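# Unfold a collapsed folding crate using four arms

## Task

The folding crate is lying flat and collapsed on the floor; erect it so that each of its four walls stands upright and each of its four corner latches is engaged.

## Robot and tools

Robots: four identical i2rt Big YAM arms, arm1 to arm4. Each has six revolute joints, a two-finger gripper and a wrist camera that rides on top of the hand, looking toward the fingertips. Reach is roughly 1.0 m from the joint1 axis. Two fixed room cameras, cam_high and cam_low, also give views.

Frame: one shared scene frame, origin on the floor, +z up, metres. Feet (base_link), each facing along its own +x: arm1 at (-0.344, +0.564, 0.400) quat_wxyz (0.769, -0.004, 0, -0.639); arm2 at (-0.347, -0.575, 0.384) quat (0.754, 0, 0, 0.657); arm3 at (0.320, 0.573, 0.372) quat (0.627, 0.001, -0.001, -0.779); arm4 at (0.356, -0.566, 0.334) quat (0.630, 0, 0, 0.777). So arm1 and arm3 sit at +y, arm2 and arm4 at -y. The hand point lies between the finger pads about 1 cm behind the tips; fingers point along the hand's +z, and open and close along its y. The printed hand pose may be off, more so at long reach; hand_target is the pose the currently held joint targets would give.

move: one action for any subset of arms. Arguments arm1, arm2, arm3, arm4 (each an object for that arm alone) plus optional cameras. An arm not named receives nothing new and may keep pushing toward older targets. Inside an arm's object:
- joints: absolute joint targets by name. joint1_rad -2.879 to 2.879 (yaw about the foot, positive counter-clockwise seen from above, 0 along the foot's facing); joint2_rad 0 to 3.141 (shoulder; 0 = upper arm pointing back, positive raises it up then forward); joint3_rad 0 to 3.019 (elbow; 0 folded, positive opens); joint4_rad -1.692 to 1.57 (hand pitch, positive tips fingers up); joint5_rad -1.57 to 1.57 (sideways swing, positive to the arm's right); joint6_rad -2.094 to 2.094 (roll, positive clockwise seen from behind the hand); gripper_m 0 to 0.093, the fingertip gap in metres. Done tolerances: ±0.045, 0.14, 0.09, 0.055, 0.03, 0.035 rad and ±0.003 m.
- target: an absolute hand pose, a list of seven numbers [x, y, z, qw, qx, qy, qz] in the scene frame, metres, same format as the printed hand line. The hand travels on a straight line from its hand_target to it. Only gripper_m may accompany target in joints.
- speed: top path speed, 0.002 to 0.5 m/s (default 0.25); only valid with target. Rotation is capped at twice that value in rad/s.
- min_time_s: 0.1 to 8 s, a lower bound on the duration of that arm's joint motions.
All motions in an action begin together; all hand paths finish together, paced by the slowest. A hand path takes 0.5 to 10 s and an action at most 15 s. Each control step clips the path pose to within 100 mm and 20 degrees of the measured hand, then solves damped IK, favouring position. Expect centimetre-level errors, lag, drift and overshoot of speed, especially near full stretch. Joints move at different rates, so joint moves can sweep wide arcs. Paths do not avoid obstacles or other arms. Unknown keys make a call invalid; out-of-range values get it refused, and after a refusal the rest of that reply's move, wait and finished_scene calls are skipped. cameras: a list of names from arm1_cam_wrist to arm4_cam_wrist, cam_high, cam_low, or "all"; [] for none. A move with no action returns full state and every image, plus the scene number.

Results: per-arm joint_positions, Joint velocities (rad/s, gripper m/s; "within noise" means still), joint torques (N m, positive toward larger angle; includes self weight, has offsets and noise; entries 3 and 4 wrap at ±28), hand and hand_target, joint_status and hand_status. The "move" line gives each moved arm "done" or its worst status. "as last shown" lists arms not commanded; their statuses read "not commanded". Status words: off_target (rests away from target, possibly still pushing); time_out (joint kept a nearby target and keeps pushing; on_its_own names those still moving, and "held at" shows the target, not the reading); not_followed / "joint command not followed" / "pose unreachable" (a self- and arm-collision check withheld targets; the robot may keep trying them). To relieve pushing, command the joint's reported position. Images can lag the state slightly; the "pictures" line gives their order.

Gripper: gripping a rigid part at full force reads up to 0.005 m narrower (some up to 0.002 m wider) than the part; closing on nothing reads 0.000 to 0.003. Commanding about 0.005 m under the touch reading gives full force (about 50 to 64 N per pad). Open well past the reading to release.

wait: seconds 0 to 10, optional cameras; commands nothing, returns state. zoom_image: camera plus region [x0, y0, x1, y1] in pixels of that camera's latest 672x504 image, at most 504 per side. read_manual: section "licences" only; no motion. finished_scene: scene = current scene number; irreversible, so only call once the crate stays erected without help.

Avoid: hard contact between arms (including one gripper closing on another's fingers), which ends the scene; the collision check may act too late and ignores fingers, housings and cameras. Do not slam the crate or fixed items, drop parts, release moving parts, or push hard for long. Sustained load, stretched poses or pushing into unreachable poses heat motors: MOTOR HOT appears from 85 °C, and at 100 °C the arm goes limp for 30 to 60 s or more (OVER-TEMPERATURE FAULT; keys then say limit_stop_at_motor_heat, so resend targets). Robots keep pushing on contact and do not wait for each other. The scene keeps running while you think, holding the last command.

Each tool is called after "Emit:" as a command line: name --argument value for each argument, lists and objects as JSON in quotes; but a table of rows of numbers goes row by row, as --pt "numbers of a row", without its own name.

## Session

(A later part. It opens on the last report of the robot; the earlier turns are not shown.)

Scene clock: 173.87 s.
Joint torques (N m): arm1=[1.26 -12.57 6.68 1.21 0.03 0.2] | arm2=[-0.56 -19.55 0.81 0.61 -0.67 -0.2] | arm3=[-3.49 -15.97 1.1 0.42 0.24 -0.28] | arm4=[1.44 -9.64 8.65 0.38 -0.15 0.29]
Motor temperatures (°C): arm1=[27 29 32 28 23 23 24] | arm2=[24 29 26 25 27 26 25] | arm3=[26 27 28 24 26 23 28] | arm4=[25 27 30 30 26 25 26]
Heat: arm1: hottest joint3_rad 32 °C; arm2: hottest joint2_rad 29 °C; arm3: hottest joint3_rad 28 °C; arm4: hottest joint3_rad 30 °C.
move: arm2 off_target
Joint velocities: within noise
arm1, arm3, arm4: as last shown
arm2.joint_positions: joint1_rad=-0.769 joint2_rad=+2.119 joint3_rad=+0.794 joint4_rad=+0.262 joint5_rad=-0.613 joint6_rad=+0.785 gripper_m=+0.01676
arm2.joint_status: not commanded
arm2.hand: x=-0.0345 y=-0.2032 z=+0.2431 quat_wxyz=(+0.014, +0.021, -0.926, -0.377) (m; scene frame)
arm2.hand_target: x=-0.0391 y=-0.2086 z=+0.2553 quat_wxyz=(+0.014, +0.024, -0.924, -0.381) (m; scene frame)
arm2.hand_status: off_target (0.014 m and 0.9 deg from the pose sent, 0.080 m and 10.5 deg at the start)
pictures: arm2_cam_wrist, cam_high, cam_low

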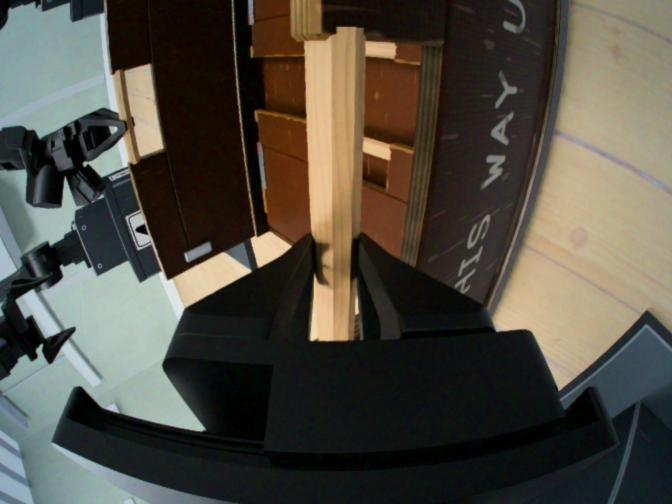

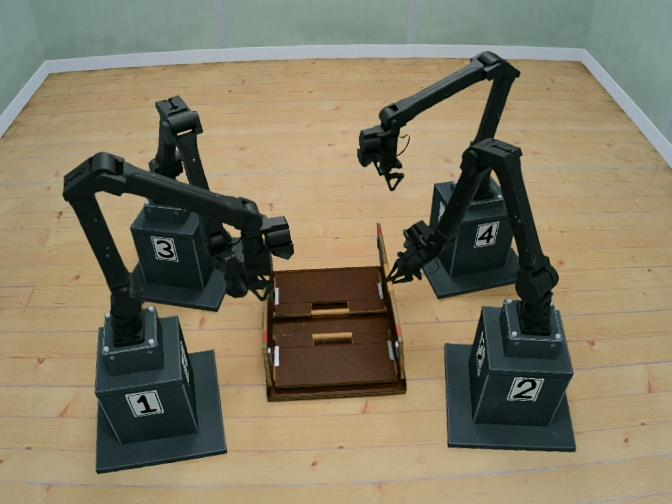

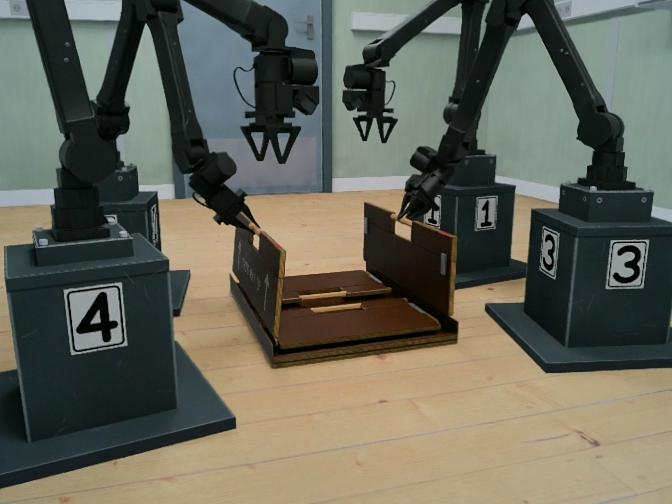

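Emit:
move --arm2 '{"target": [-0.039, -0.240, 0.258, -0.0107, -0.0258, 0.9235, 0.3825], "speed": 0.08}' --cameras '["arm2_cam_wrist", "cam_low", "cam_high"]'

Emit:
zoom_image --camera "cam_low" --region '[220, 190, 480, 370]'

Emit:
zoom_image --camera "cam_high" --region '[240, 210, 440, 420]'

Scene clock: 177.20 s.
Joint torques (N m): arm1=[0.32 -12.75 6.79 1.11 0.07 0.25] | arm2=[-1.2 -19.43 0.57 0.28 -0.83 -0.41] | arm3=[-3.31 -16.03 1.1 0.43 0.27 -0.28] | arm4=[1.44 -9.64 8.65 0.39 -0.15 0.29]
Motor temperatures (°C): arm1=[27 29 32 27 23 23 24] | arm2=[24 28 25 25 27 26 25] | arm3=[26 27 28 24 26 23 28] | arm4=[25 27 30 30 26 25 26]
Heat: arm1: hottest joint3_rad 32 °C; arm2: hottest joint2_rad 28 °C; arm3: hottest joint3_rad 28 °C; arm4: hottest joint3_rad 30 °C.
move: arm2 off_target
Joint velocities: within noise
arm1.joint_positions: joint1_rad=+0.070 joint2_rad=+1.497 joint3_rad=+0.896 joint4_rad=-0.983 joint5_rad=+0.002 joint6_rad=-0.014 gripper_m=+0.09396
arm1.joint_status: not commanded
arm1.hand: x=-0.2507 y=+0.2032 z=+0.4506 quat_wxyz=(+0.007, -0.606, -0.795, +0.000) (m; scene frame)
arm1.hand_target: x=-0.2471 y=+0.2027 z=+0.4481 quat_wxyz=(+0.005, -0.609, -0.793, +0.001) (m; scene frame)
arm1.hand_status: not commanded
arm2.joint_positions: joint1_rad=-0.815 joint2_rad=+2.104 joint3_rad=+0.755 joint4_rad=+0.266 joint5_rad=-0.639 joint6_rad=+0.732 gripper_m=+0.01676
arm2.joint_status: not commanded
arm2.hand: x=-0.0343 y=-0.2253 z=+0.2454 quat_wxyz=(+0.011, +0.024, -0.924, -0.382) (m; scene frame)
arm2.hand_target: x=-0.0384 y=-0.2329 z=+0.2586 quat_wxyz=(+0.009, +0.031, -0.922, -0.385) (m; scene frame)
arm2.hand_status: off_target (0.020 m and 0.2 deg from the pose sent, 0.040 m and 0.9 deg at the start)
arm3, arm4: as last shown
pictures: arm2_cam_wrist, cam_high, cam_low

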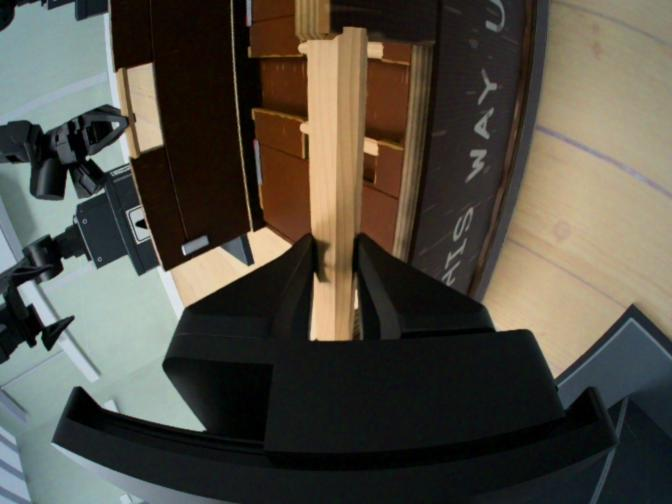

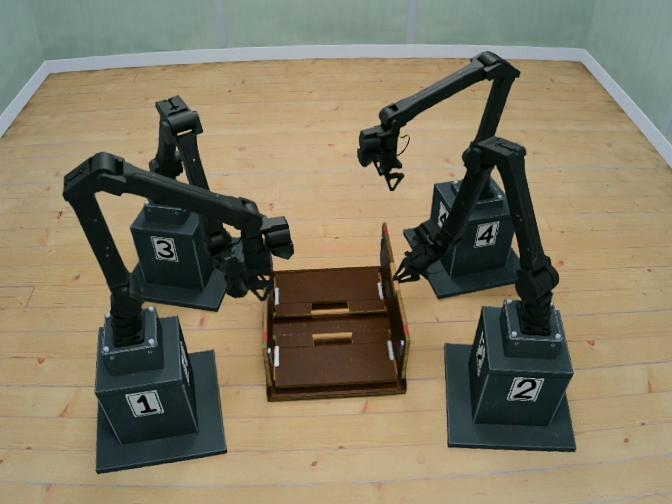

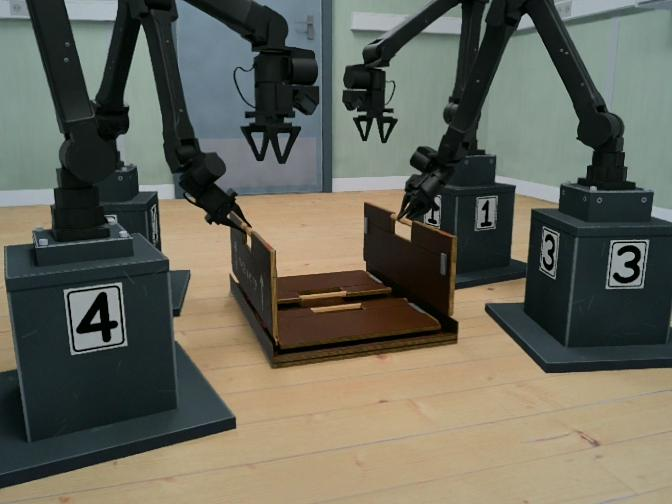

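Scaled by 1.938 from the camera's 672x504 image, which has a finer 960x720 frame.

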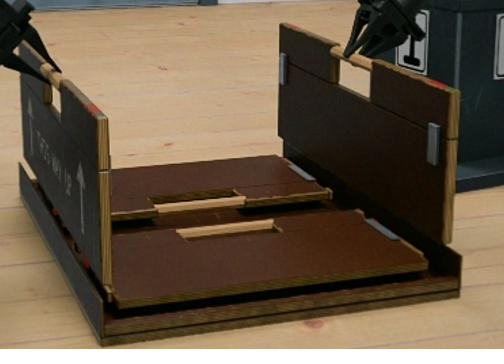

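Scaled by 2.400 from the camera's 672x504 image, which has a finer 960x720 frame.

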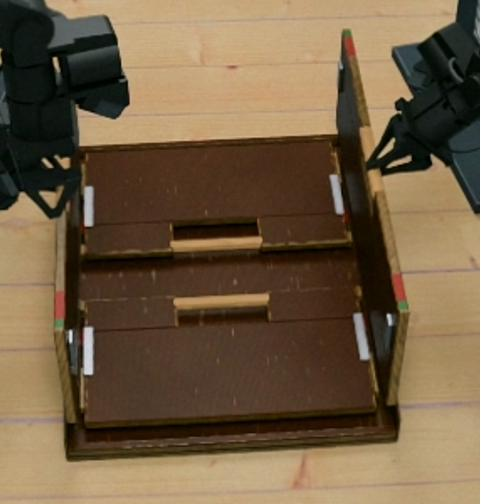

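Emit:
move --arm1 '{"target": [-0.085, -0.022, 0.14, 0, 0.6871, 0.7266, 0], "speed": 0.25, "joints": {"gripper_m": 0.045}}' --cameras '["arm1_cam_wrist", "cam_low", "cam_high"]'

Scene clock: 192.23 s.
Joint torques (N m): arm1=[0.73 -24.94 8.31 0.24 0.17 0.18] | arm2=[-1.2 -19.49 0.55 0.27 -0.83 -0.4] | arm3=[-2.37 -16.26 1.06 0.28 0.26 -0.25] | arm4=[1.44 -9.64 8.65 0.38 -0.15 0.29]
Motor temperatures (°C): arm1=[27 29 32 27 23 23 24] | arm2=[24 29 25 24 28 26 26] | arm3=[26 27 28 24 26 23 29] | arm4=[25 27 30 30 26 25 26]
Heat: arm1: hottest joint3_rad 32 °C; arm2: hottest joint2_rad 29 °C; arm3: hottest gripper 29 °C; arm4: hottest joint3_rad 30 °C.
move: arm1 off_target
Joint velocities: within noise
arm1.joint_positions: joint1_rad=+0.228 joint2_rad=+2.585 joint3_rad=+1.726 joint4_rad=-0.732 joint5_rad=-0.006 joint6_rad=+0.348 gripper_m=+0.04506
arm1.joint_status: all done
arm1.hand: x=-0.0953 y=-0.0083 z=+0.1374 quat_wxyz=(+0.008, -0.684, -0.729, -0.003) (m; scene frame)
arm1.hand_target: x=-0.0854 y=-0.0184 z=+0.1383 quat_wxyz=(+0.001, -0.687, -0.727, +0.000) (m; scene frame)
arm1.hand_status: off_target (0.017 m and 1.1 deg from the pose sent, 0.418 m and 12.2 deg at the start)
arm2, arm3: as last shown
arm2.hand_target: x=-0.0383 y=-0.2328 z=+0.2586 quat_wxyz=(+0.009, +0.031, -0.922, -0.385) (m; scene frame)
arm4.joint_positions: joint1_rad=+0.068 joint2_rad=+1.415 joint3_rad=+1.015 joint4_rad=-1.172 joint5_rad=+0.002 joint6_rad=-0.010 gripper_m=+0.09396
arm4.joint_status: not commanded
arm4.hand: x=+0.2528 y=-0.1988 z=+0.4529 quat_wxyz=(+0.000, +0.801, -0.599, +0.001) (m; scene frame)
arm4.hand_target: x=+0.2541 y=-0.1993 z=+0.4463 quat_wxyz=(+0.003, +0.794, -0.608, +0.004) (m; scene frame)
arm4.hand_status: not commanded
pictures: arm1_cam_wrist, cam_high, cam_low

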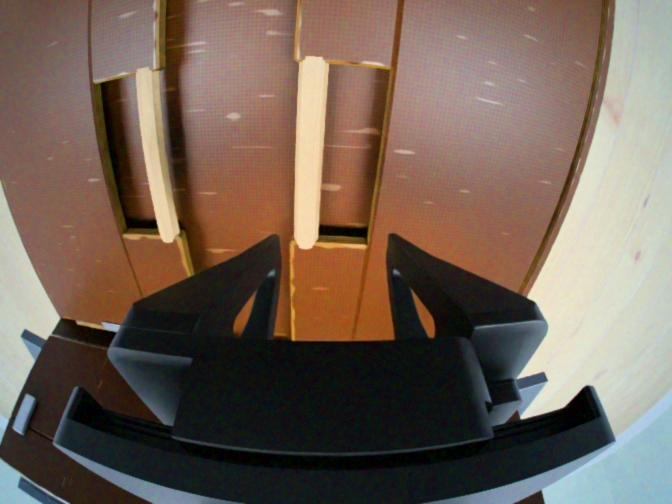

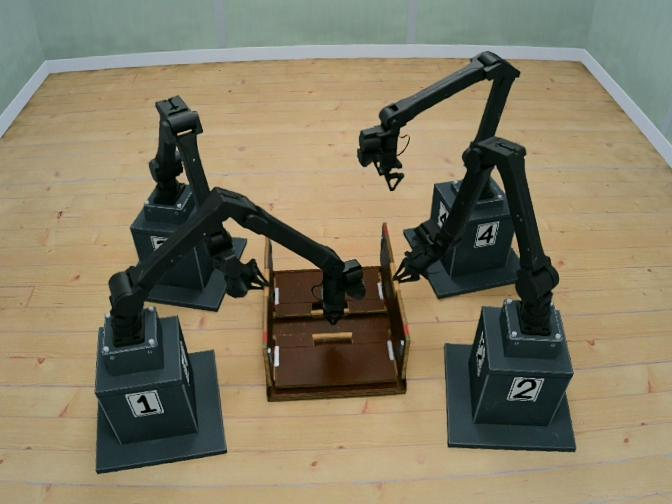

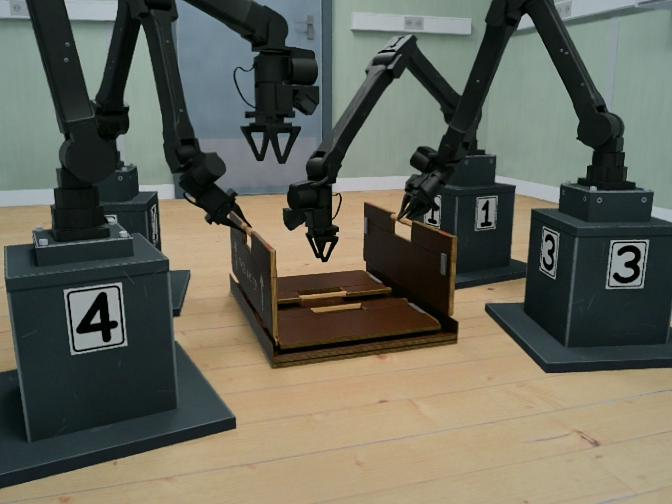

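Emit:
move --arm1 '{"target": [-0.070, -0.026, 0.065, 0, 0.6871, 0.7266, 0], "speed": 0.12}' --cameras '["arm1_cam_wrist", "cam_low"]'

Emit:
zoom_image --camera "cam_low" --region '[220, 190, 480, 370]'

Scene clock: 197.87 s.
Joint torques (N m): arm1=[0.38 -25.64 8.05 0.79 0.08 0.16] | arm2=[-1.2 -19.49 0.57 0.28 -0.82 -0.39] | arm3=[-3.14 -16.21 1.14 0.39 0.28 -0.23] | arm4=[1.44 -9.64 8.64 0.38 -0.16 0.29]
Motor temperatures (°C): arm1=[27 30 32 27 23 23 24] | arm2=[24 29 25 24 28 26 26] | arm3=[26 27 28 24 26 23 29] | arm4=[25 27 30 30 26 25 26]
Heat: arm1: hottest joint3_rad 32 °C; arm2: hottest joint2_rad 29 °C; arm3: hottest gripper 29 °C; arm4: hottest joint3_rad 30 °C.
move: arm1 off_target
Joint velocities: within noise
arm1.joint_positions: joint1_rad=+0.244 joint2_rad=+2.768 joint3_rad=+1.882 joint4_rad=-0.716 joint5_rad=-0.006 joint6_rad=+0.367 gripper_m=+0.04506
arm1.joint_status: not commanded
arm1.hand: x=-0.0821 y=-0.0131 z=+0.0638 quat_wxyz=(+0.013, -0.685, -0.729, -0.004) (m; scene frame)
arm1.hand_target: x=-0.0702 y=-0.0248 z=+0.0650 quat_wxyz=(+0.000, -0.687, -0.727, +0.000) (m; scene frame)
arm1.hand_status: off_target (0.018 m and 1.7 deg from the pose sent, 0.079 m and 1.1 deg at the start)
arm2, arm4: as last shown
arm3.joint_positions: joint1_rad=-0.784 joint2_rad=+2.087 joint3_rad=+0.901 joint4_rad=+0.083 joint5_rad=-0.690 joint6_rad=+0.665 gripper_m=+0.01630
arm3.joint_status: not commanded
arm3.hand: x=-0.0446 y=+0.2074 z=+0.2570 quat_wxyz=(-0.395, -0.918, -0.035, -0.014) (m; scene frame)
arm3.hand_target: x=-0.0446 y=+0.2274 z=+0.2556 quat_wxyz=(-0.383, -0.923, -0.025, -0.012) (m; scene frame)
arm3.hand_status: not commanded
pictures: arm1_cam_wrist, cam_low

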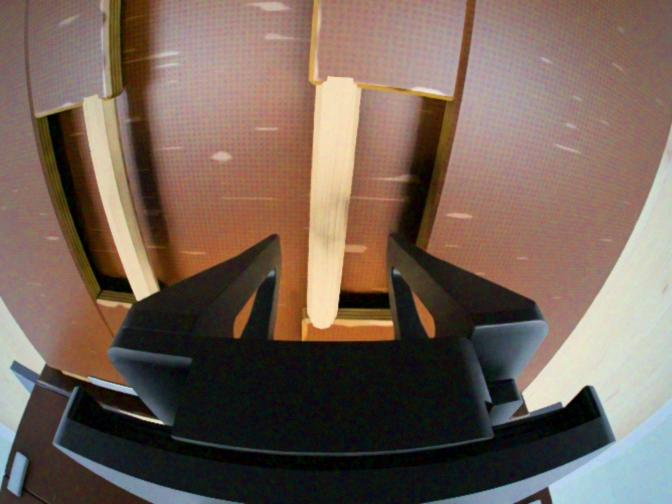

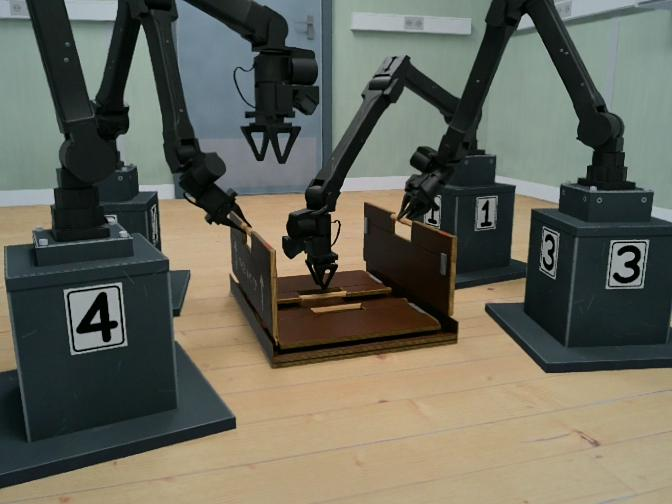

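Scaled by 1.938 from the camera's 672x504 image, which has a finer 960x720 frame.

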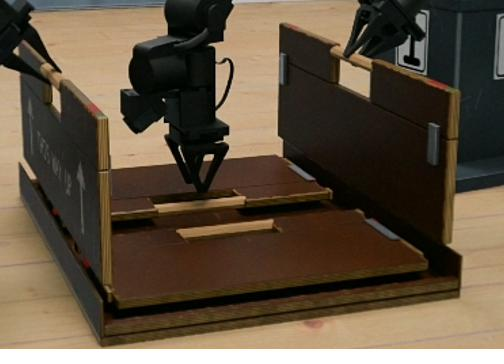

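Emit:
move --arm1 '{"target": [-0.066, -0.026, 0.044, 0, 0.6871, 0.7266, 0], "speed": 0.08, "joints": {"gripper_m": 0.035}}' --cameras '["arm1_cam_wrist", "cam_low"]'

Emit:
zoom_image --camera "cam_low" --region '[220, 190, 480, 370]'

Scene clock: 201.17 s.
Joint torques (N m): arm1=[0.38 -25.47 8.12 0.73 0.1 0.23] | arm2=[-1.2 -19.43 0.58 0.25 -0.83 -0.4] | arm3=[-2.84 -16.5 1.21 0.32 0.29 -0.25] | arm4=[1.44 -9.64 8.65 0.38 -0.16 0.29]
Motor temperatures (°C): arm1=[27 30 32 27 23 23 24] | arm2=[24 30 25 24 28 26 26] | arm3=[26 27 28 24 26 23 29] | arm4=[25 27 30 30 26 25 26]
Heat: arm1: hottest joint3_rad 32 °C; arm2: hottest joint2_rad 30 °C; arm3: hottest gripper 29 °C; arm4: hottest joint3_rad 30 °C.
move: arm1 off_target
Joint velocities: within noise
arm1.joint_positions: joint1_rad=+0.247 joint2_rad=+2.817 joint3_rad=+1.930 joint4_rad=-0.716 joint5_rad=-0.006 joint6_rad=+0.371 gripper_m=+0.03506
arm1.joint_status: all done
arm1.hand: x=-0.0795 y=-0.0146 z=+0.0448 quat_wxyz=(+0.014, -0.685, -0.728, -0.005) (m; scene frame)
arm1.hand_target: x=-0.0669 y=-0.0257 z=+0.0444 quat_wxyz=(+0.000, -0.687, -0.727, +0.000) (m; scene frame)
arm1.hand_status: off_target (0.018 m and 1.7 deg from the pose sent, 0.029 m and 1.7 deg at the start)
arm2, arm3, arm4: as last shown
pictures: arm1_cam_wrist, cam_low

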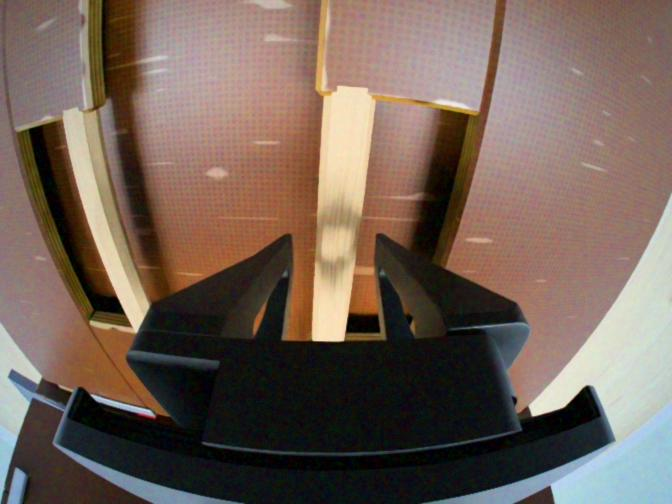

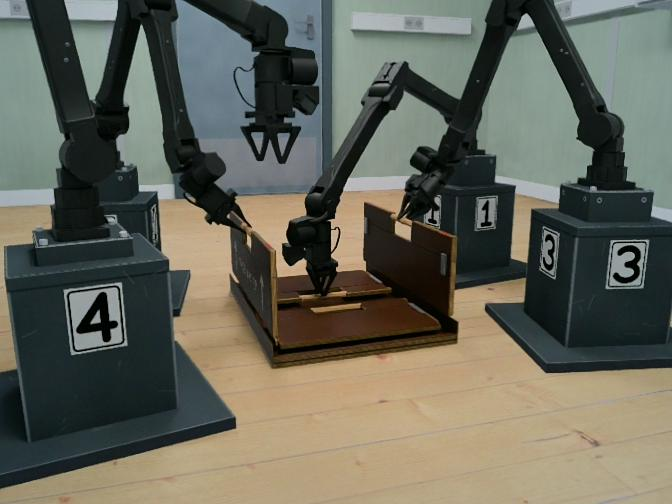

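Scaled by 1.938 from the camera's 672x504 image, which has a finer 960x720 frame.

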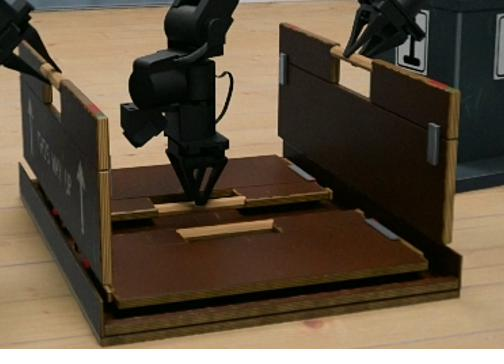

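Emit:
move --arm1 '{"target": [-0.066, -0.026, 0.034, 0, 0.6871, 0.7266, 0], "speed": 0.06, "joints": {"gripper_m": 0.03}}'

Emit:
move --arm1 '{"joints": {"gripper_m": 0.008}}' --cameras '["arm1_cam_wrist", "cam_low"]'

Scene clock: 203.30 s.
Joint torques (N m): arm1=[0.91 -25.35 8.21 0.92 0.07 0.23] | arm2=[-1.14 -19.49 0.57 0.27 -0.83 -0.4] | arm3=[-3.14 -16.44 1.18 0.29 0.29 -0.27] | arm4=[1.44 -9.64 8.65 0.39 -0.15 0.29]
Motor temperatures (°C): arm1=[27 30 32 27 23 23 24] | arm2=[24 30 25 24 28 26 26] | arm3=[26 27 28 24 26 23 29] | arm4=[25 27 30 30 26 25 26]
Heat: arm1: hottest joint3_rad 32 °C; arm2: hottest joint2_rad 30 °C; arm3: hottest gripper 29 °C; arm4: hottest joint3_rad 30 °C.
move: arm1 off_target
Joint velocities: within noise
arm1.joint_positions: joint1_rad=+0.249 joint2_rad=+2.837 joint3_rad=+1.947 joint4_rad=-0.715 joint5_rad=-0.006 joint6_rad=+0.373 gripper_m=+0.03006
arm1.joint_status: all done
arm1.hand: x=-0.0787 y=-0.0140 z=+0.0365 quat_wxyz=(+0.015, -0.685, -0.728, -0.005) (m; scene frame)
arm1.hand_target: x=-0.0656 y=-0.0250 z=+0.0349 quat_wxyz=(+0.000, -0.687, -0.727, +0.000) (m; scene frame)
arm1.hand_status: off_target (0.018 m and 1.8 deg from the pose sent, 0.021 m and 1.7 deg at the start)
arm2, arm3, arm4: as last shown
pictures: none

Scene clock: 203.87 s.
Joint torques (N m): arm1=[0.38 -25.58 8.1 0.85 0.21 0.16] | arm2=[-1.2 -19.49 0.58 0.28 -0.83 -0.4] | arm3=[-3.19 -16.09 1.14 0.34 0.27 -0.23] | arm4=[1.44 -9.64 8.64 0.38 -0.15 0.29]
Motor temperatures (°C): arm1=[27 30 32 27 23 23 25] | arm2=[24 30 25 24 28 26 26] | arm3=[26 27 28 24 26 23 29] | arm4=[25 27 30 30 26 25 26]
Heat: arm1: hottest joint3_rad 32 °C; arm2: hottest joint2_rad 30 °C; arm3: hottest gripper 29 °C; arm4: hottest joint3_rad 30 °C.
move: arm1 off_target
Joint velocities: within noise
arm1.joint_positions: joint1_rad=+0.246 joint2_rad=+2.837 joint3_rad=+1.947 joint4_rad=-0.715 joint5_rad=-0.004 joint6_rad=+0.390 gripper_m=+0.01629
arm1.joint_status: gripper_m off_target (ended at +0.01632, target +0.00800)
arm1.hand: x=-0.0808 y=-0.0150 z=+0.0365 quat_wxyz=(+0.015, -0.693, -0.721, -0.004) (m; scene frame)
arm1.hand_target: x=-0.0681 y=-0.0263 z=+0.0350 quat_wxyz=(+0.000, -0.691, -0.723, +0.002) (m; scene frame)
arm1.hand_status: not commanded
arm2, arm3, arm4: as last shown
pictures: arm1_cam_wrist, cam_low

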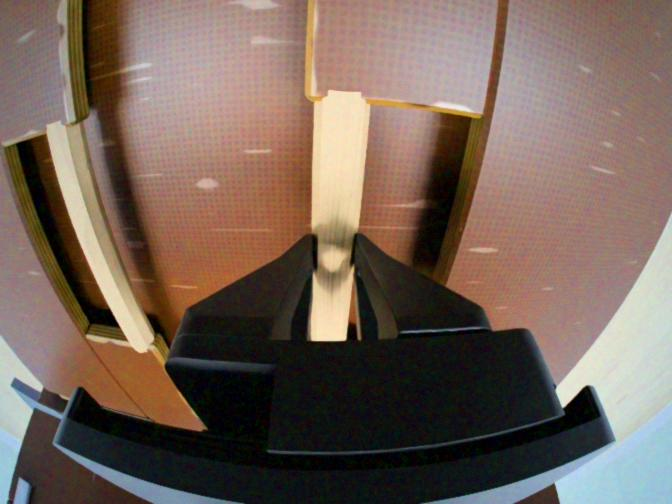

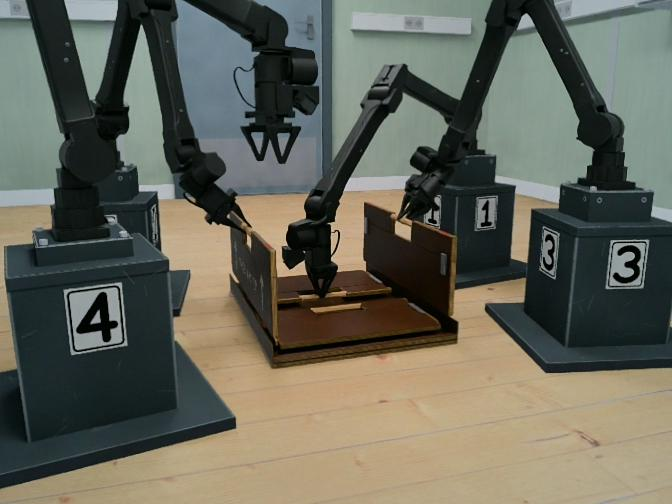

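Emit:
move --arm1 '{"target": [-0.085, -0.026, 0.148, 0.0599, 0.6845, 0.7238, 0.0634], "speed": 0.12}' --arm2 '{"target": [-0.039, -0.250, 0.256, -0.0107, -0.0258, 0.9235, 0.3825], "speed": 0.12}' --arm3 '{"target": [-0.046, 0.238, 0.254, 0.3825, 0.9235, 0.0258, 0.0107], "speed": 0.12}' --cameras '["arm1_cam_wrist", "cam_low", "cam_high"]'

Scene clock: 212.80 s.
Joint torques (N m): arm1=[-0.21 -30.74 4.79 0.21 0.03 -0.1] | arm2=[-3.78 -19.19 -0.81 0.31 -1.09 -0.55] | arm3=[-4.78 -15.85 0.66 0.36 0.11 -0.38] | arm4=[1.44 -9.64 8.65 0.38 -0.15 0.29]
Motor temperatures (°C): arm1=[27 31 32 27 23 23 25] | arm2=[24 30 25 24 28 26 26] | arm3=[26 27 28 24 26 23 29] | arm4=[25 27 30 30 26 25 26]
Heat: arm1: hottest joint3_rad 32 °C; arm2: hottest joint2_rad 30 °C; arm3: hottest gripper 29 °C; arm4: hottest joint3_rad 30 °C.
move: arm1 off_target; arm2 off_target; arm3 off_target
Joint velocities: within noise
arm1.joint_positions: joint1_rad=+0.175 joint2_rad=+2.631 joint3_rad=+1.736 joint4_rad=-0.658 joint5_rad=-0.177 joint6_rad=+0.344 gripper_m=+0.01602
arm1.joint_status: not commanded
arm1.hand: x=-0.0959 y=-0.0151 z=+0.1150 quat_wxyz=(-0.045, -0.698, -0.711, -0.073) (m; scene frame)
arm1.hand_target: x=-0.0879 y=-0.0296 z=+0.1463 quat_wxyz=(-0.064, -0.687, -0.721, -0.064) (m; scene frame)
arm1.hand_status: off_target (0.036 m and 2.9 deg from the pose sent, 0.112 m and 11.0 deg at the start)
arm2.joint_positions: joint1_rad=-0.816 joint2_rad=+2.104 joint3_rad=+0.755 joint4_rad=+0.266 joint5_rad=-0.642 joint6_rad=+0.722 gripper_m=+0.01676
arm2.joint_status: not commanded
arm2.hand: x=-0.0341 y=-0.2255 z=+0.2457 quat_wxyz=(+0.010, +0.029, -0.923, -0.383) (m; scene frame)
arm2.hand_target: x=-0.0389 y=-0.2479 z=+0.2547 quat_wxyz=(+0.010, +0.026, -0.923, -0.383) (m; scene frame)
arm2.hand_status: off_target (0.027 m and 0.4 deg from the pose sent, 0.027 m and 0.2 deg at the start)
arm3.joint_positions: joint1_rad=-0.785 joint2_rad=+2.087 joint3_rad=+0.900 joint4_rad=+0.092 joint5_rad=-0.692 joint6_rad=+0.659 gripper_m=+0.01630
arm3.joint_status: not commanded
arm3.hand: x=-0.0457 y=+0.2073 z=+0.2576 quat_wxyz=(-0.397, -0.917, -0.039, -0.010) (m; scene frame)
arm3.hand_target: x=-0.0475 y=+0.2353 z=+0.2548 quat_wxyz=(-0.385, -0.922, -0.027, -0.006) (m; scene frame)
arm3.hand_status: off_target (0.031 m and 2.3 deg from the pose sent, 0.031 m and 1.9 deg at the start)
arm4: as last shown
pictures: arm1_cam_wrist, cam_high, cam_low

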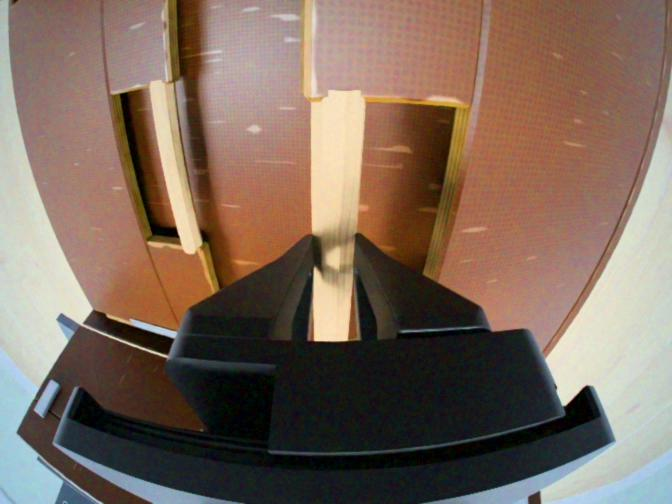

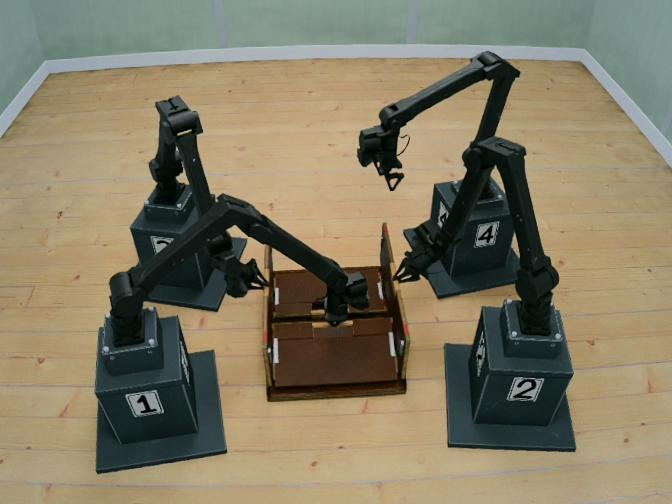

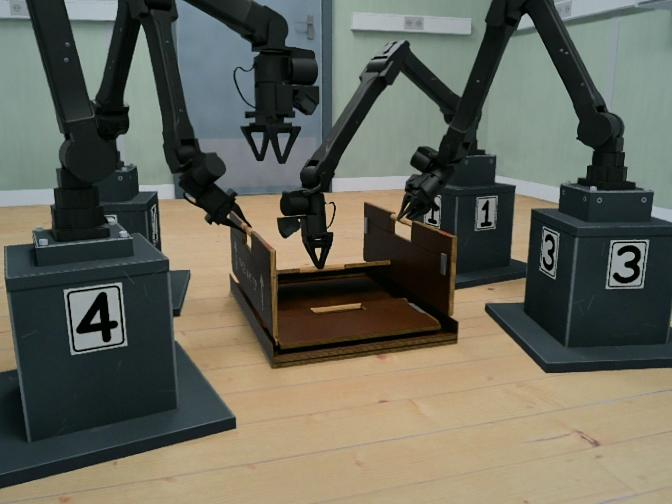

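Emit:
move --arm1 '{"target": [-0.142, -0.027, 0.222, 0.1193, 0.6767, 0.7156, 0.1261], "speed": 0.12}' --cameras '["arm1_cam_wrist", "cam_low", "cam_high"]'

Scene clock: 217.03 s.
Joint torques (N m): arm1=[-0.85 -30.51 5.24 -0.61 0.02 -0.19] | arm2=[-3.78 -19.19 -0.8 0.32 -1.09 -0.55] | arm3=[-4.25 -16.21 0.58 0.29 0.08 -0.4] | arm4=[1.44 -9.64 8.65 0.38 -0.15 0.29]
Motor temperatures (°C): arm1=[27 32 32 27 23 23 25] | arm2=[24 30 25 24 28 26 26] | arm3=[26 27 27 24 26 24 29] | arm4=[25 27 30 30 26 25 26]
Heat: arm1: hottest joint2_rad 32 °C; arm2: hottest joint2_rad 30 °C; arm3: hottest gripper 29 °C; arm4: hottest joint3_rad 30 °C.
move: arm1 off_target
Joint velocities: within noise
arm1.joint_positions: joint1_rad=+0.056 joint2_rad=+2.461 joint3_rad=+1.585 joint4_rad=-0.661 joint5_rad=-0.354 joint6_rad=+0.223 gripper_m=+0.01545
arm1.joint_status: not commanded
arm1.hand: x=-0.1417 y=-0.0163 z=+0.1876 quat_wxyz=(-0.106, -0.688, -0.705, -0.137) (m; scene frame)
arm1.hand_target: x=-0.1406 y=-0.0275 z=+0.2212 quat_wxyz=(-0.120, -0.676, -0.716, -0.127) (m; scene frame)
arm1.hand_status: off_target (0.036 m and 2.6 deg from the pose sent, 0.117 m and 10.8 deg at the start)
arm2, arm3, arm4: as last shown
pictures: arm1_cam_wrist, cam_high, cam_low

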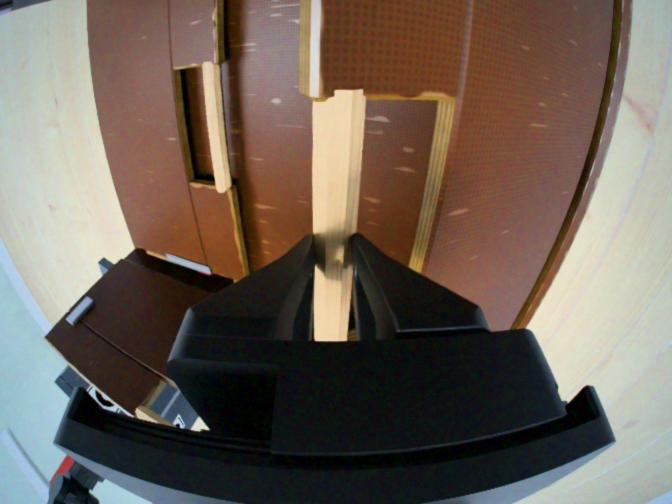

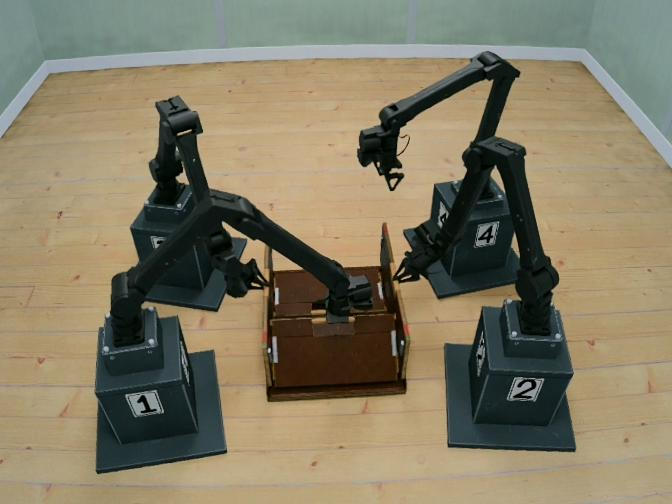

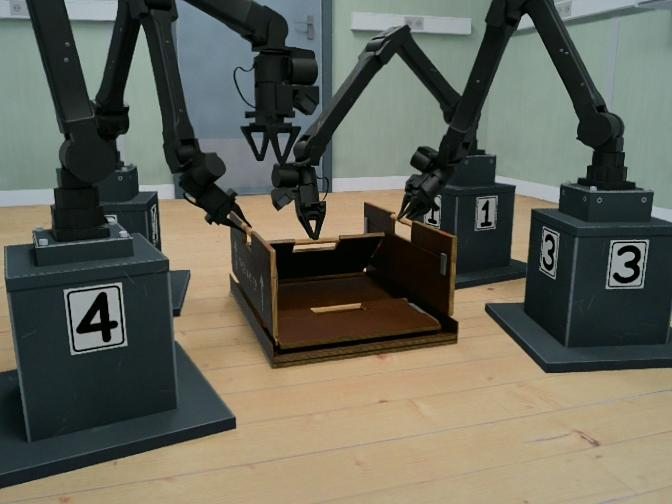

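Emit:
move --arm1 '{"target": [-0.215, -0.024, 0.264, 0.1778, 0.6637, 0.7018, 0.1880], "speed": 0.12}' --cameras '["arm1_cam_wrist", "cam_low", "cam_high"]'

Scene clock: 220.83 s.
Joint torques (N m): arm1=[0.15 -24.82 5.63 0.28 -0.32 -0.12] | arm2=[-3.78 -19.19 -0.8 0.32 -1.09 -0.55] | arm3=[-4.37 -16.26 0.57 0.43 0.11 -0.41] | arm4=[1.49 -9.64 8.64 0.38 -0.15 0.29]
Motor temperatures (°C): arm1=[27 32 32 27 23 23 25] | arm2=[24 30 25 24 28 26 26] | arm3=[26 27 27 24 26 24 29] | arm4=[25 27 30 30 26 25 26]
Heat: arm1: hottest joint2_rad 32 °C; arm2: hottest joint2_rad 30 °C; arm3: hottest gripper 29 °C; arm4: hottest joint3_rad 30 °C.
move: arm1 done
Joint velocities: within noise
arm1.joint_positions: joint1_rad=-0.102 joint2_rad=+2.323 joint3_rad=+1.522 joint4_rad=-0.761 joint5_rad=-0.521 joint6_rad=+0.034 gripper_m=+0.00806
arm1.joint_status: not commanded
arm1.on_its_own: gripper_m moved -0.00739 to your old target +0.00800
arm1.hand: x=-0.2098 y=-0.0252 z=+0.2641 quat_wxyz=(-0.174, -0.666, -0.701, -0.186) (m; scene frame)
arm1.hand_target: x=-0.2093 y=-0.0213 z=+0.2636 quat_wxyz=(-0.172, -0.661, -0.706, -0.189) (m; scene frame)
arm1.hand_status: done (0.005 m and 0.5 deg from the pose sent, 0.106 m and 10.4 deg at the start)
arm2, arm3, arm4: as last shown
pictures: arm1_cam_wrist, cam_high, cam_low

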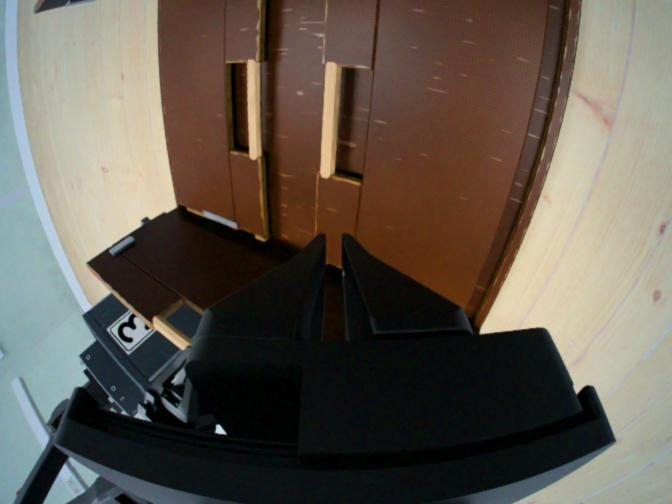

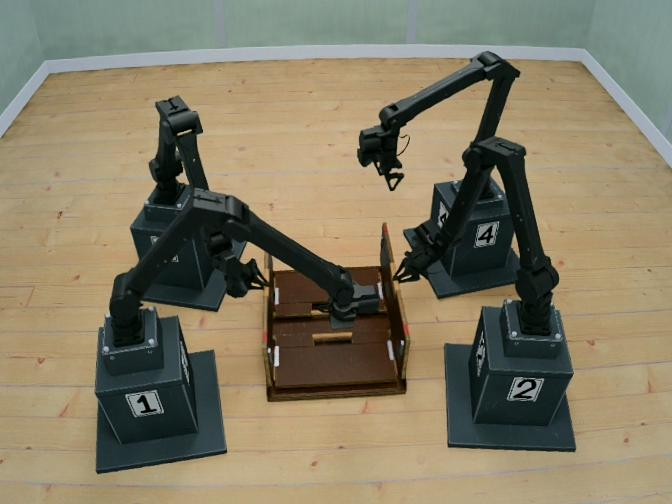

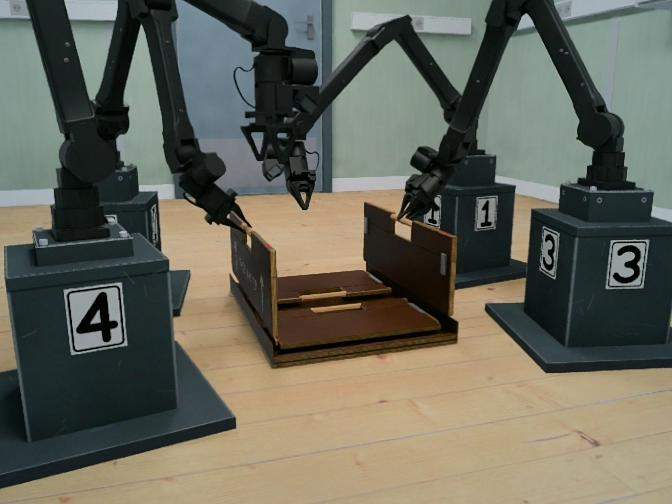

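Emit:
move --arm1 '{"target": [-0.041, -0.026, 0.130, -0.1193, 0.6767, 0.7156, -0.1261], "speed": 0.25, "joints": {"gripper_m": 0.04}}' --cameras '["arm1_cam_wrist", "cam_low"]'

Scene clock: 231.17 s.
Joint torques (N m): arm1=[-0.67 -26.05 9.37 -0.02 0.5 0.21] | arm2=[-3.78 -19.19 -0.8 0.31 -1.08 -0.55] | arm3=[-4.42 -16.15 0.47 0.29 0.09 -0.38] | arm4=[1.44 -9.58 8.65 0.38 -0.15 0.29]
Motor temperatures (°C): arm1=[27 32 32 27 23 23 25] | arm2=[24 30 24 24 28 26 26] | arm3=[26 27 27 24 26 24 29] | arm4=[24 27 30 30 26 25 26]
Heat: arm1: hottest joint2_rad 32 °C; arm2: hottest joint2_rad 30 °C; arm3: hottest gripper 29 °C; arm4: hottest joint3_rad 30 °C.
move: arm1 off_target
Joint velocities: within noise
arm1.joint_positions: joint1_rad=+0.372 joint2_rad=+2.755 joint3_rad=+2.062 joint4_rad=-1.063 joint5_rad=+0.295 joint6_rad=+0.500 gripper_m=+0.03994
arm1.joint_status: all done
arm1.hand: x=-0.0471 y=-0.0139 z=+0.1313 quat_wxyz=(+0.126, -0.667, -0.724, +0.122) (m; scene frame)
arm1.hand_target: x=-0.0439 y=-0.0249 z=+0.1303 quat_wxyz=(+0.118, -0.675, -0.718, +0.126) (m; scene frame)
arm1.hand_status: off_target (0.014 m and 1.8 deg from the pose sent, 0.216 m and 49.5 deg at the start)
arm2, arm3: as last shown
arm4.joint_positions: joint1_rad=+0.068 joint2_rad=+1.415 joint3_rad=+1.015 joint4_rad=-1.172 joint5_rad=+0.002 joint6_rad=-0.010 gripper_m=+0.09396
arm4.joint_status: not commanded
arm4.hand: x=+0.2528 y=-0.1988 z=+0.4529 quat_wxyz=(+0.000, +0.801, -0.599, +0.001) (m; scene frame)
arm4.hand_target: x=+0.2541 y=-0.1993 z=+0.4463 quat_wxyz=(+0.003, +0.794, -0.608, +0.004) (m; scene frame)
arm4.hand_status: not commanded
pictures: arm1_cam_wrist, cam_low

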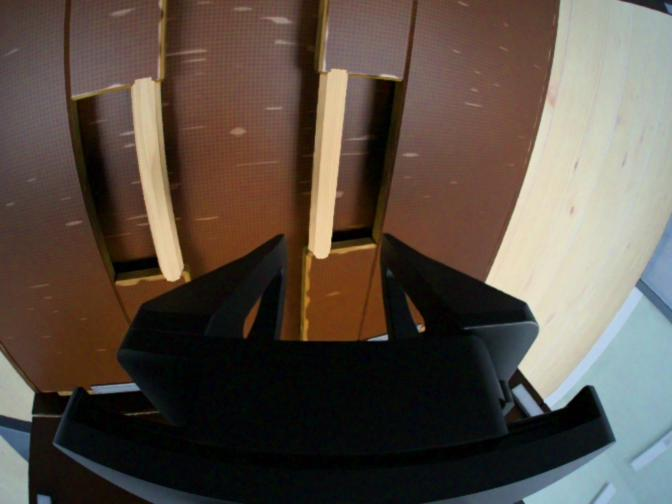

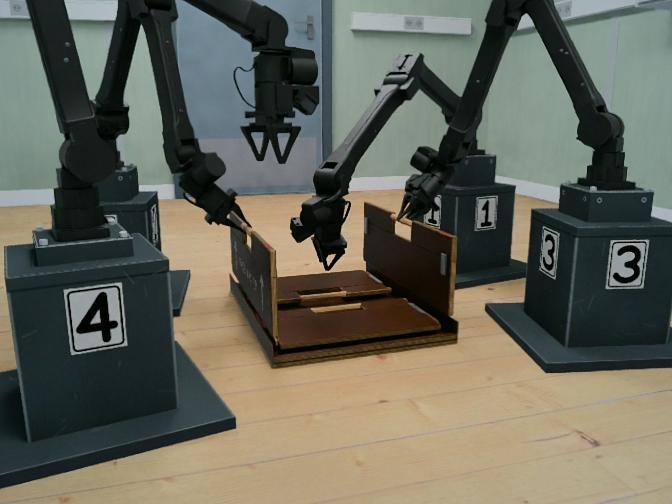

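Emit:
move --arm1 '{"target": [-0.070, -0.026, 0.034, -0.1193, 0.6767, 0.7156, -0.1261], "speed": 0.12, "joints": {"gripper_m": 0.036}}' --cameras '["arm1_cam_wrist", "cam_low"]'

Scene clock: 234.43 s.
Joint torques (N m): arm1=[-0.56 -26.46 8.5 0.46 0.5 -0.03] | arm2=[-3.78 -19.19 -0.79 0.31 -1.08 -0.55] | arm3=[-4.48 -16.15 0.55 0.51 0.1 -0.42] | arm4=[1.44 -9.64 8.64 0.38 -0.16 0.29]
Motor temperatures (°C): arm1=[27 32 32 27 23 23 25] | arm2=[24 30 24 24 28 26 26] | arm3=[26 27 27 24 26 24 29] | arm4=[24 27 30 30 26 25 26]
Heat: arm1: hottest joint2_rad 32 °C; arm2: hottest joint2_rad 30 °C; arm3: hottest gripper 29 °C; arm4: hottest joint3_rad 30 °C.
move: arm1 off_target
Joint velocities: within noise
arm1.joint_positions: joint1_rad=+0.344 joint2_rad=+2.947 joint3_rad=+2.169 joint4_rad=-0.985 joint5_rad=+0.301 joint6_rad=+0.500 gripper_m=+0.03606
arm1.joint_status: all done
arm1.hand: x=-0.0720 y=-0.0103 z=+0.0349 quat_wxyz=(+0.131, -0.676, -0.715, +0.122) (m; scene frame)
arm1.hand_target: x=-0.0702 y=-0.0248 z=+0.0346 quat_wxyz=(+0.119, -0.676, -0.716, +0.126) (m; scene frame)
arm1.hand_status: off_target (0.016 m and 1.5 deg from the pose sent, 0.101 m and 1.8 deg at the start)
arm2, arm3, arm4: as last shown
pictures: arm1_cam_wrist, cam_low

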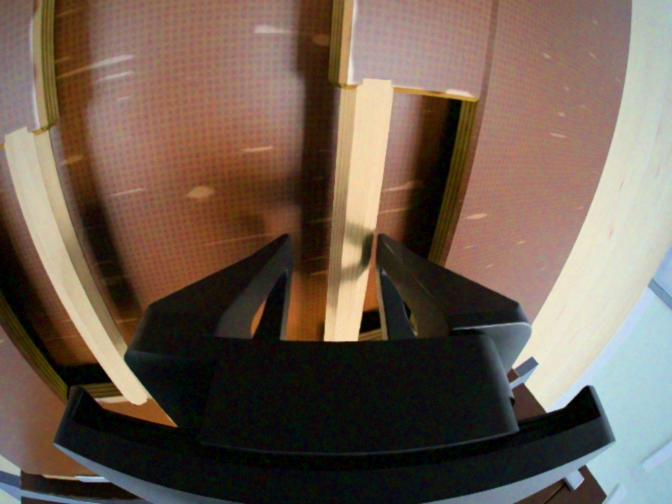

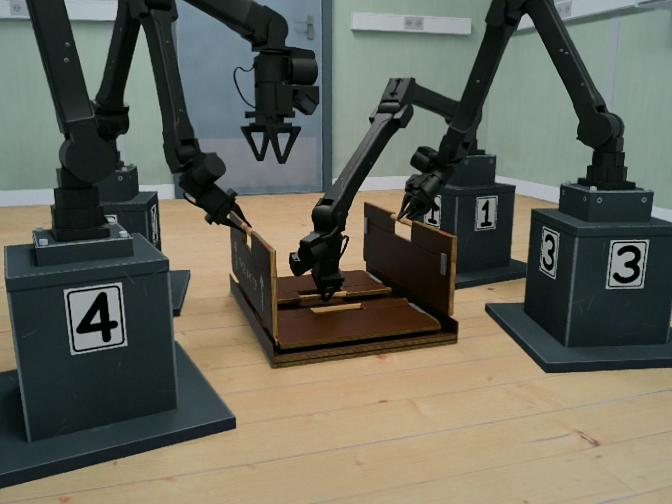

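Emit:
move --arm1 '{"target": [-0.079, -0.026, 0.032, -0.1193, 0.6767, 0.7156, -0.1261], "speed": 0.06, "joints": {"gripper_m": 0.033}}'

Emit:
move --arm1 '{"joints": {"gripper_m": 0.005}}' --cameras '["arm1_cam_wrist"]'

Scene clock: 240.80 s.
Joint torques (N m): arm1=[-1.44 -26.81 7.38 0.59 0.51 0.01] | arm2=[-3.72 -19.19 -0.81 0.32 -1.09 -0.54] | arm3=[-4.48 -16.56 0.61 0.34 0.1 -0.43] | arm4=[1.44 -9.64 8.65 0.38 -0.16 0.29]
Motor temperatures (°C): arm1=[27 32 33 27 23 23 25] | arm2=[24 30 24 24 28 26 26] | arm3=[26 27 27 24 26 24 29] | arm4=[24 27 30 30 26 25 26]
Heat: arm1: hottest joint3_rad 33 °C; arm2: hottest joint2_rad 30 °C; arm3: hottest gripper 29 °C; arm4: hottest joint3_rad 30 °C.
move: arm1 done
Joint velocities: within noise
arm1.joint_positions: joint1_rad=+0.332 joint2_rad=+2.947 joint3_rad=+2.169 joint4_rad=-0.973 joint5_rad=+0.303 joint6_rad=+0.493 gripper_m=+0.03306
arm1.joint_status: all done
arm1.hand: x=-0.0778 y=-0.0162 z=+0.0345 quat_wxyz=(+0.127, -0.678, -0.713, +0.124) (m; scene frame)
arm1.hand_target: x=-0.0791 y=-0.0258 z=+0.0321 quat_wxyz=(+0.119, -0.677, -0.715, +0.126) (m; scene frame)
arm1.hand_status: done (0.010 m and 1.0 deg from the pose sent, 0.017 m and 1.5 deg at the start)
arm2, arm3, arm4: as last shown
pictures: none

Scene clock: 241.37 s.
Joint torques (N m): arm1=[-0.73 -26.4 7.42 0.59 0.28 -0.03] | arm2=[-3.72 -19.19 -0.8 0.32 -1.09 -0.54] | arm3=[-4.6 -16.09 0.62 0.29 0.11 -0.43] | arm4=[1.44 -9.64 8.65 0.38 -0.15 0.29]
Motor temperatures (°C): arm1=[27 32 33 27 23 23 25] | arm2=[24 30 24 24 28 26 26] | arm3=[26 27 27 24 26 24 29] | arm4=[24 27 30 30 26 25 26]
Heat: arm1: hottest joint3_rad 33 °C; arm2: hottest joint2_rad 30 °C; arm3: hottest gripper 29 °C; arm4: hottest joint3_rad 30 °C.
move: arm1 off_target
Joint velocities: within noise
arm1.joint_positions: joint1_rad=+0.332 joint2_rad=+2.947 joint3_rad=+2.169 joint4_rad=-0.973 joint5_rad=+0.307 joint6_rad=+0.502 gripper_m=+0.01610
arm1.joint_status: gripper_m off_target (ended at +0.01613, target +0.00500)
arm1.hand: x=-0.0785 y=-0.0167 z=+0.0348 quat_wxyz=(+0.127, -0.681, -0.710, +0.126) (m; scene frame)
arm1.hand_target: x=-0.0791 y=-0.0258 z=+0.0321 quat_wxyz=(+0.118, -0.680, -0.712, +0.127) (m; scene frame)
arm1.hand_status: not commanded
arm2, arm3, arm4: as last shown
pictures: arm1_cam_wrist

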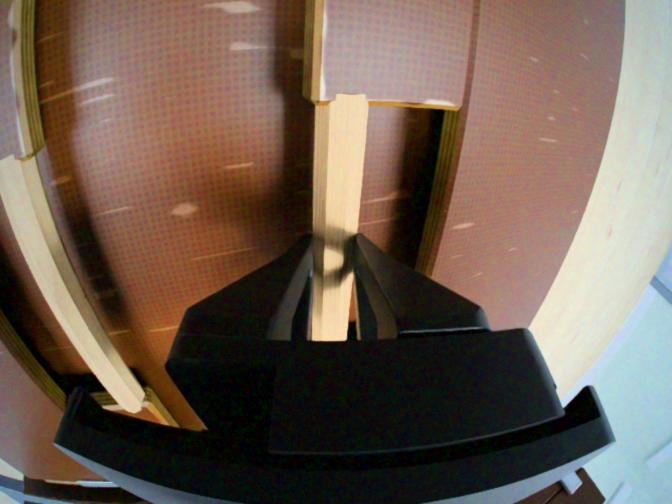

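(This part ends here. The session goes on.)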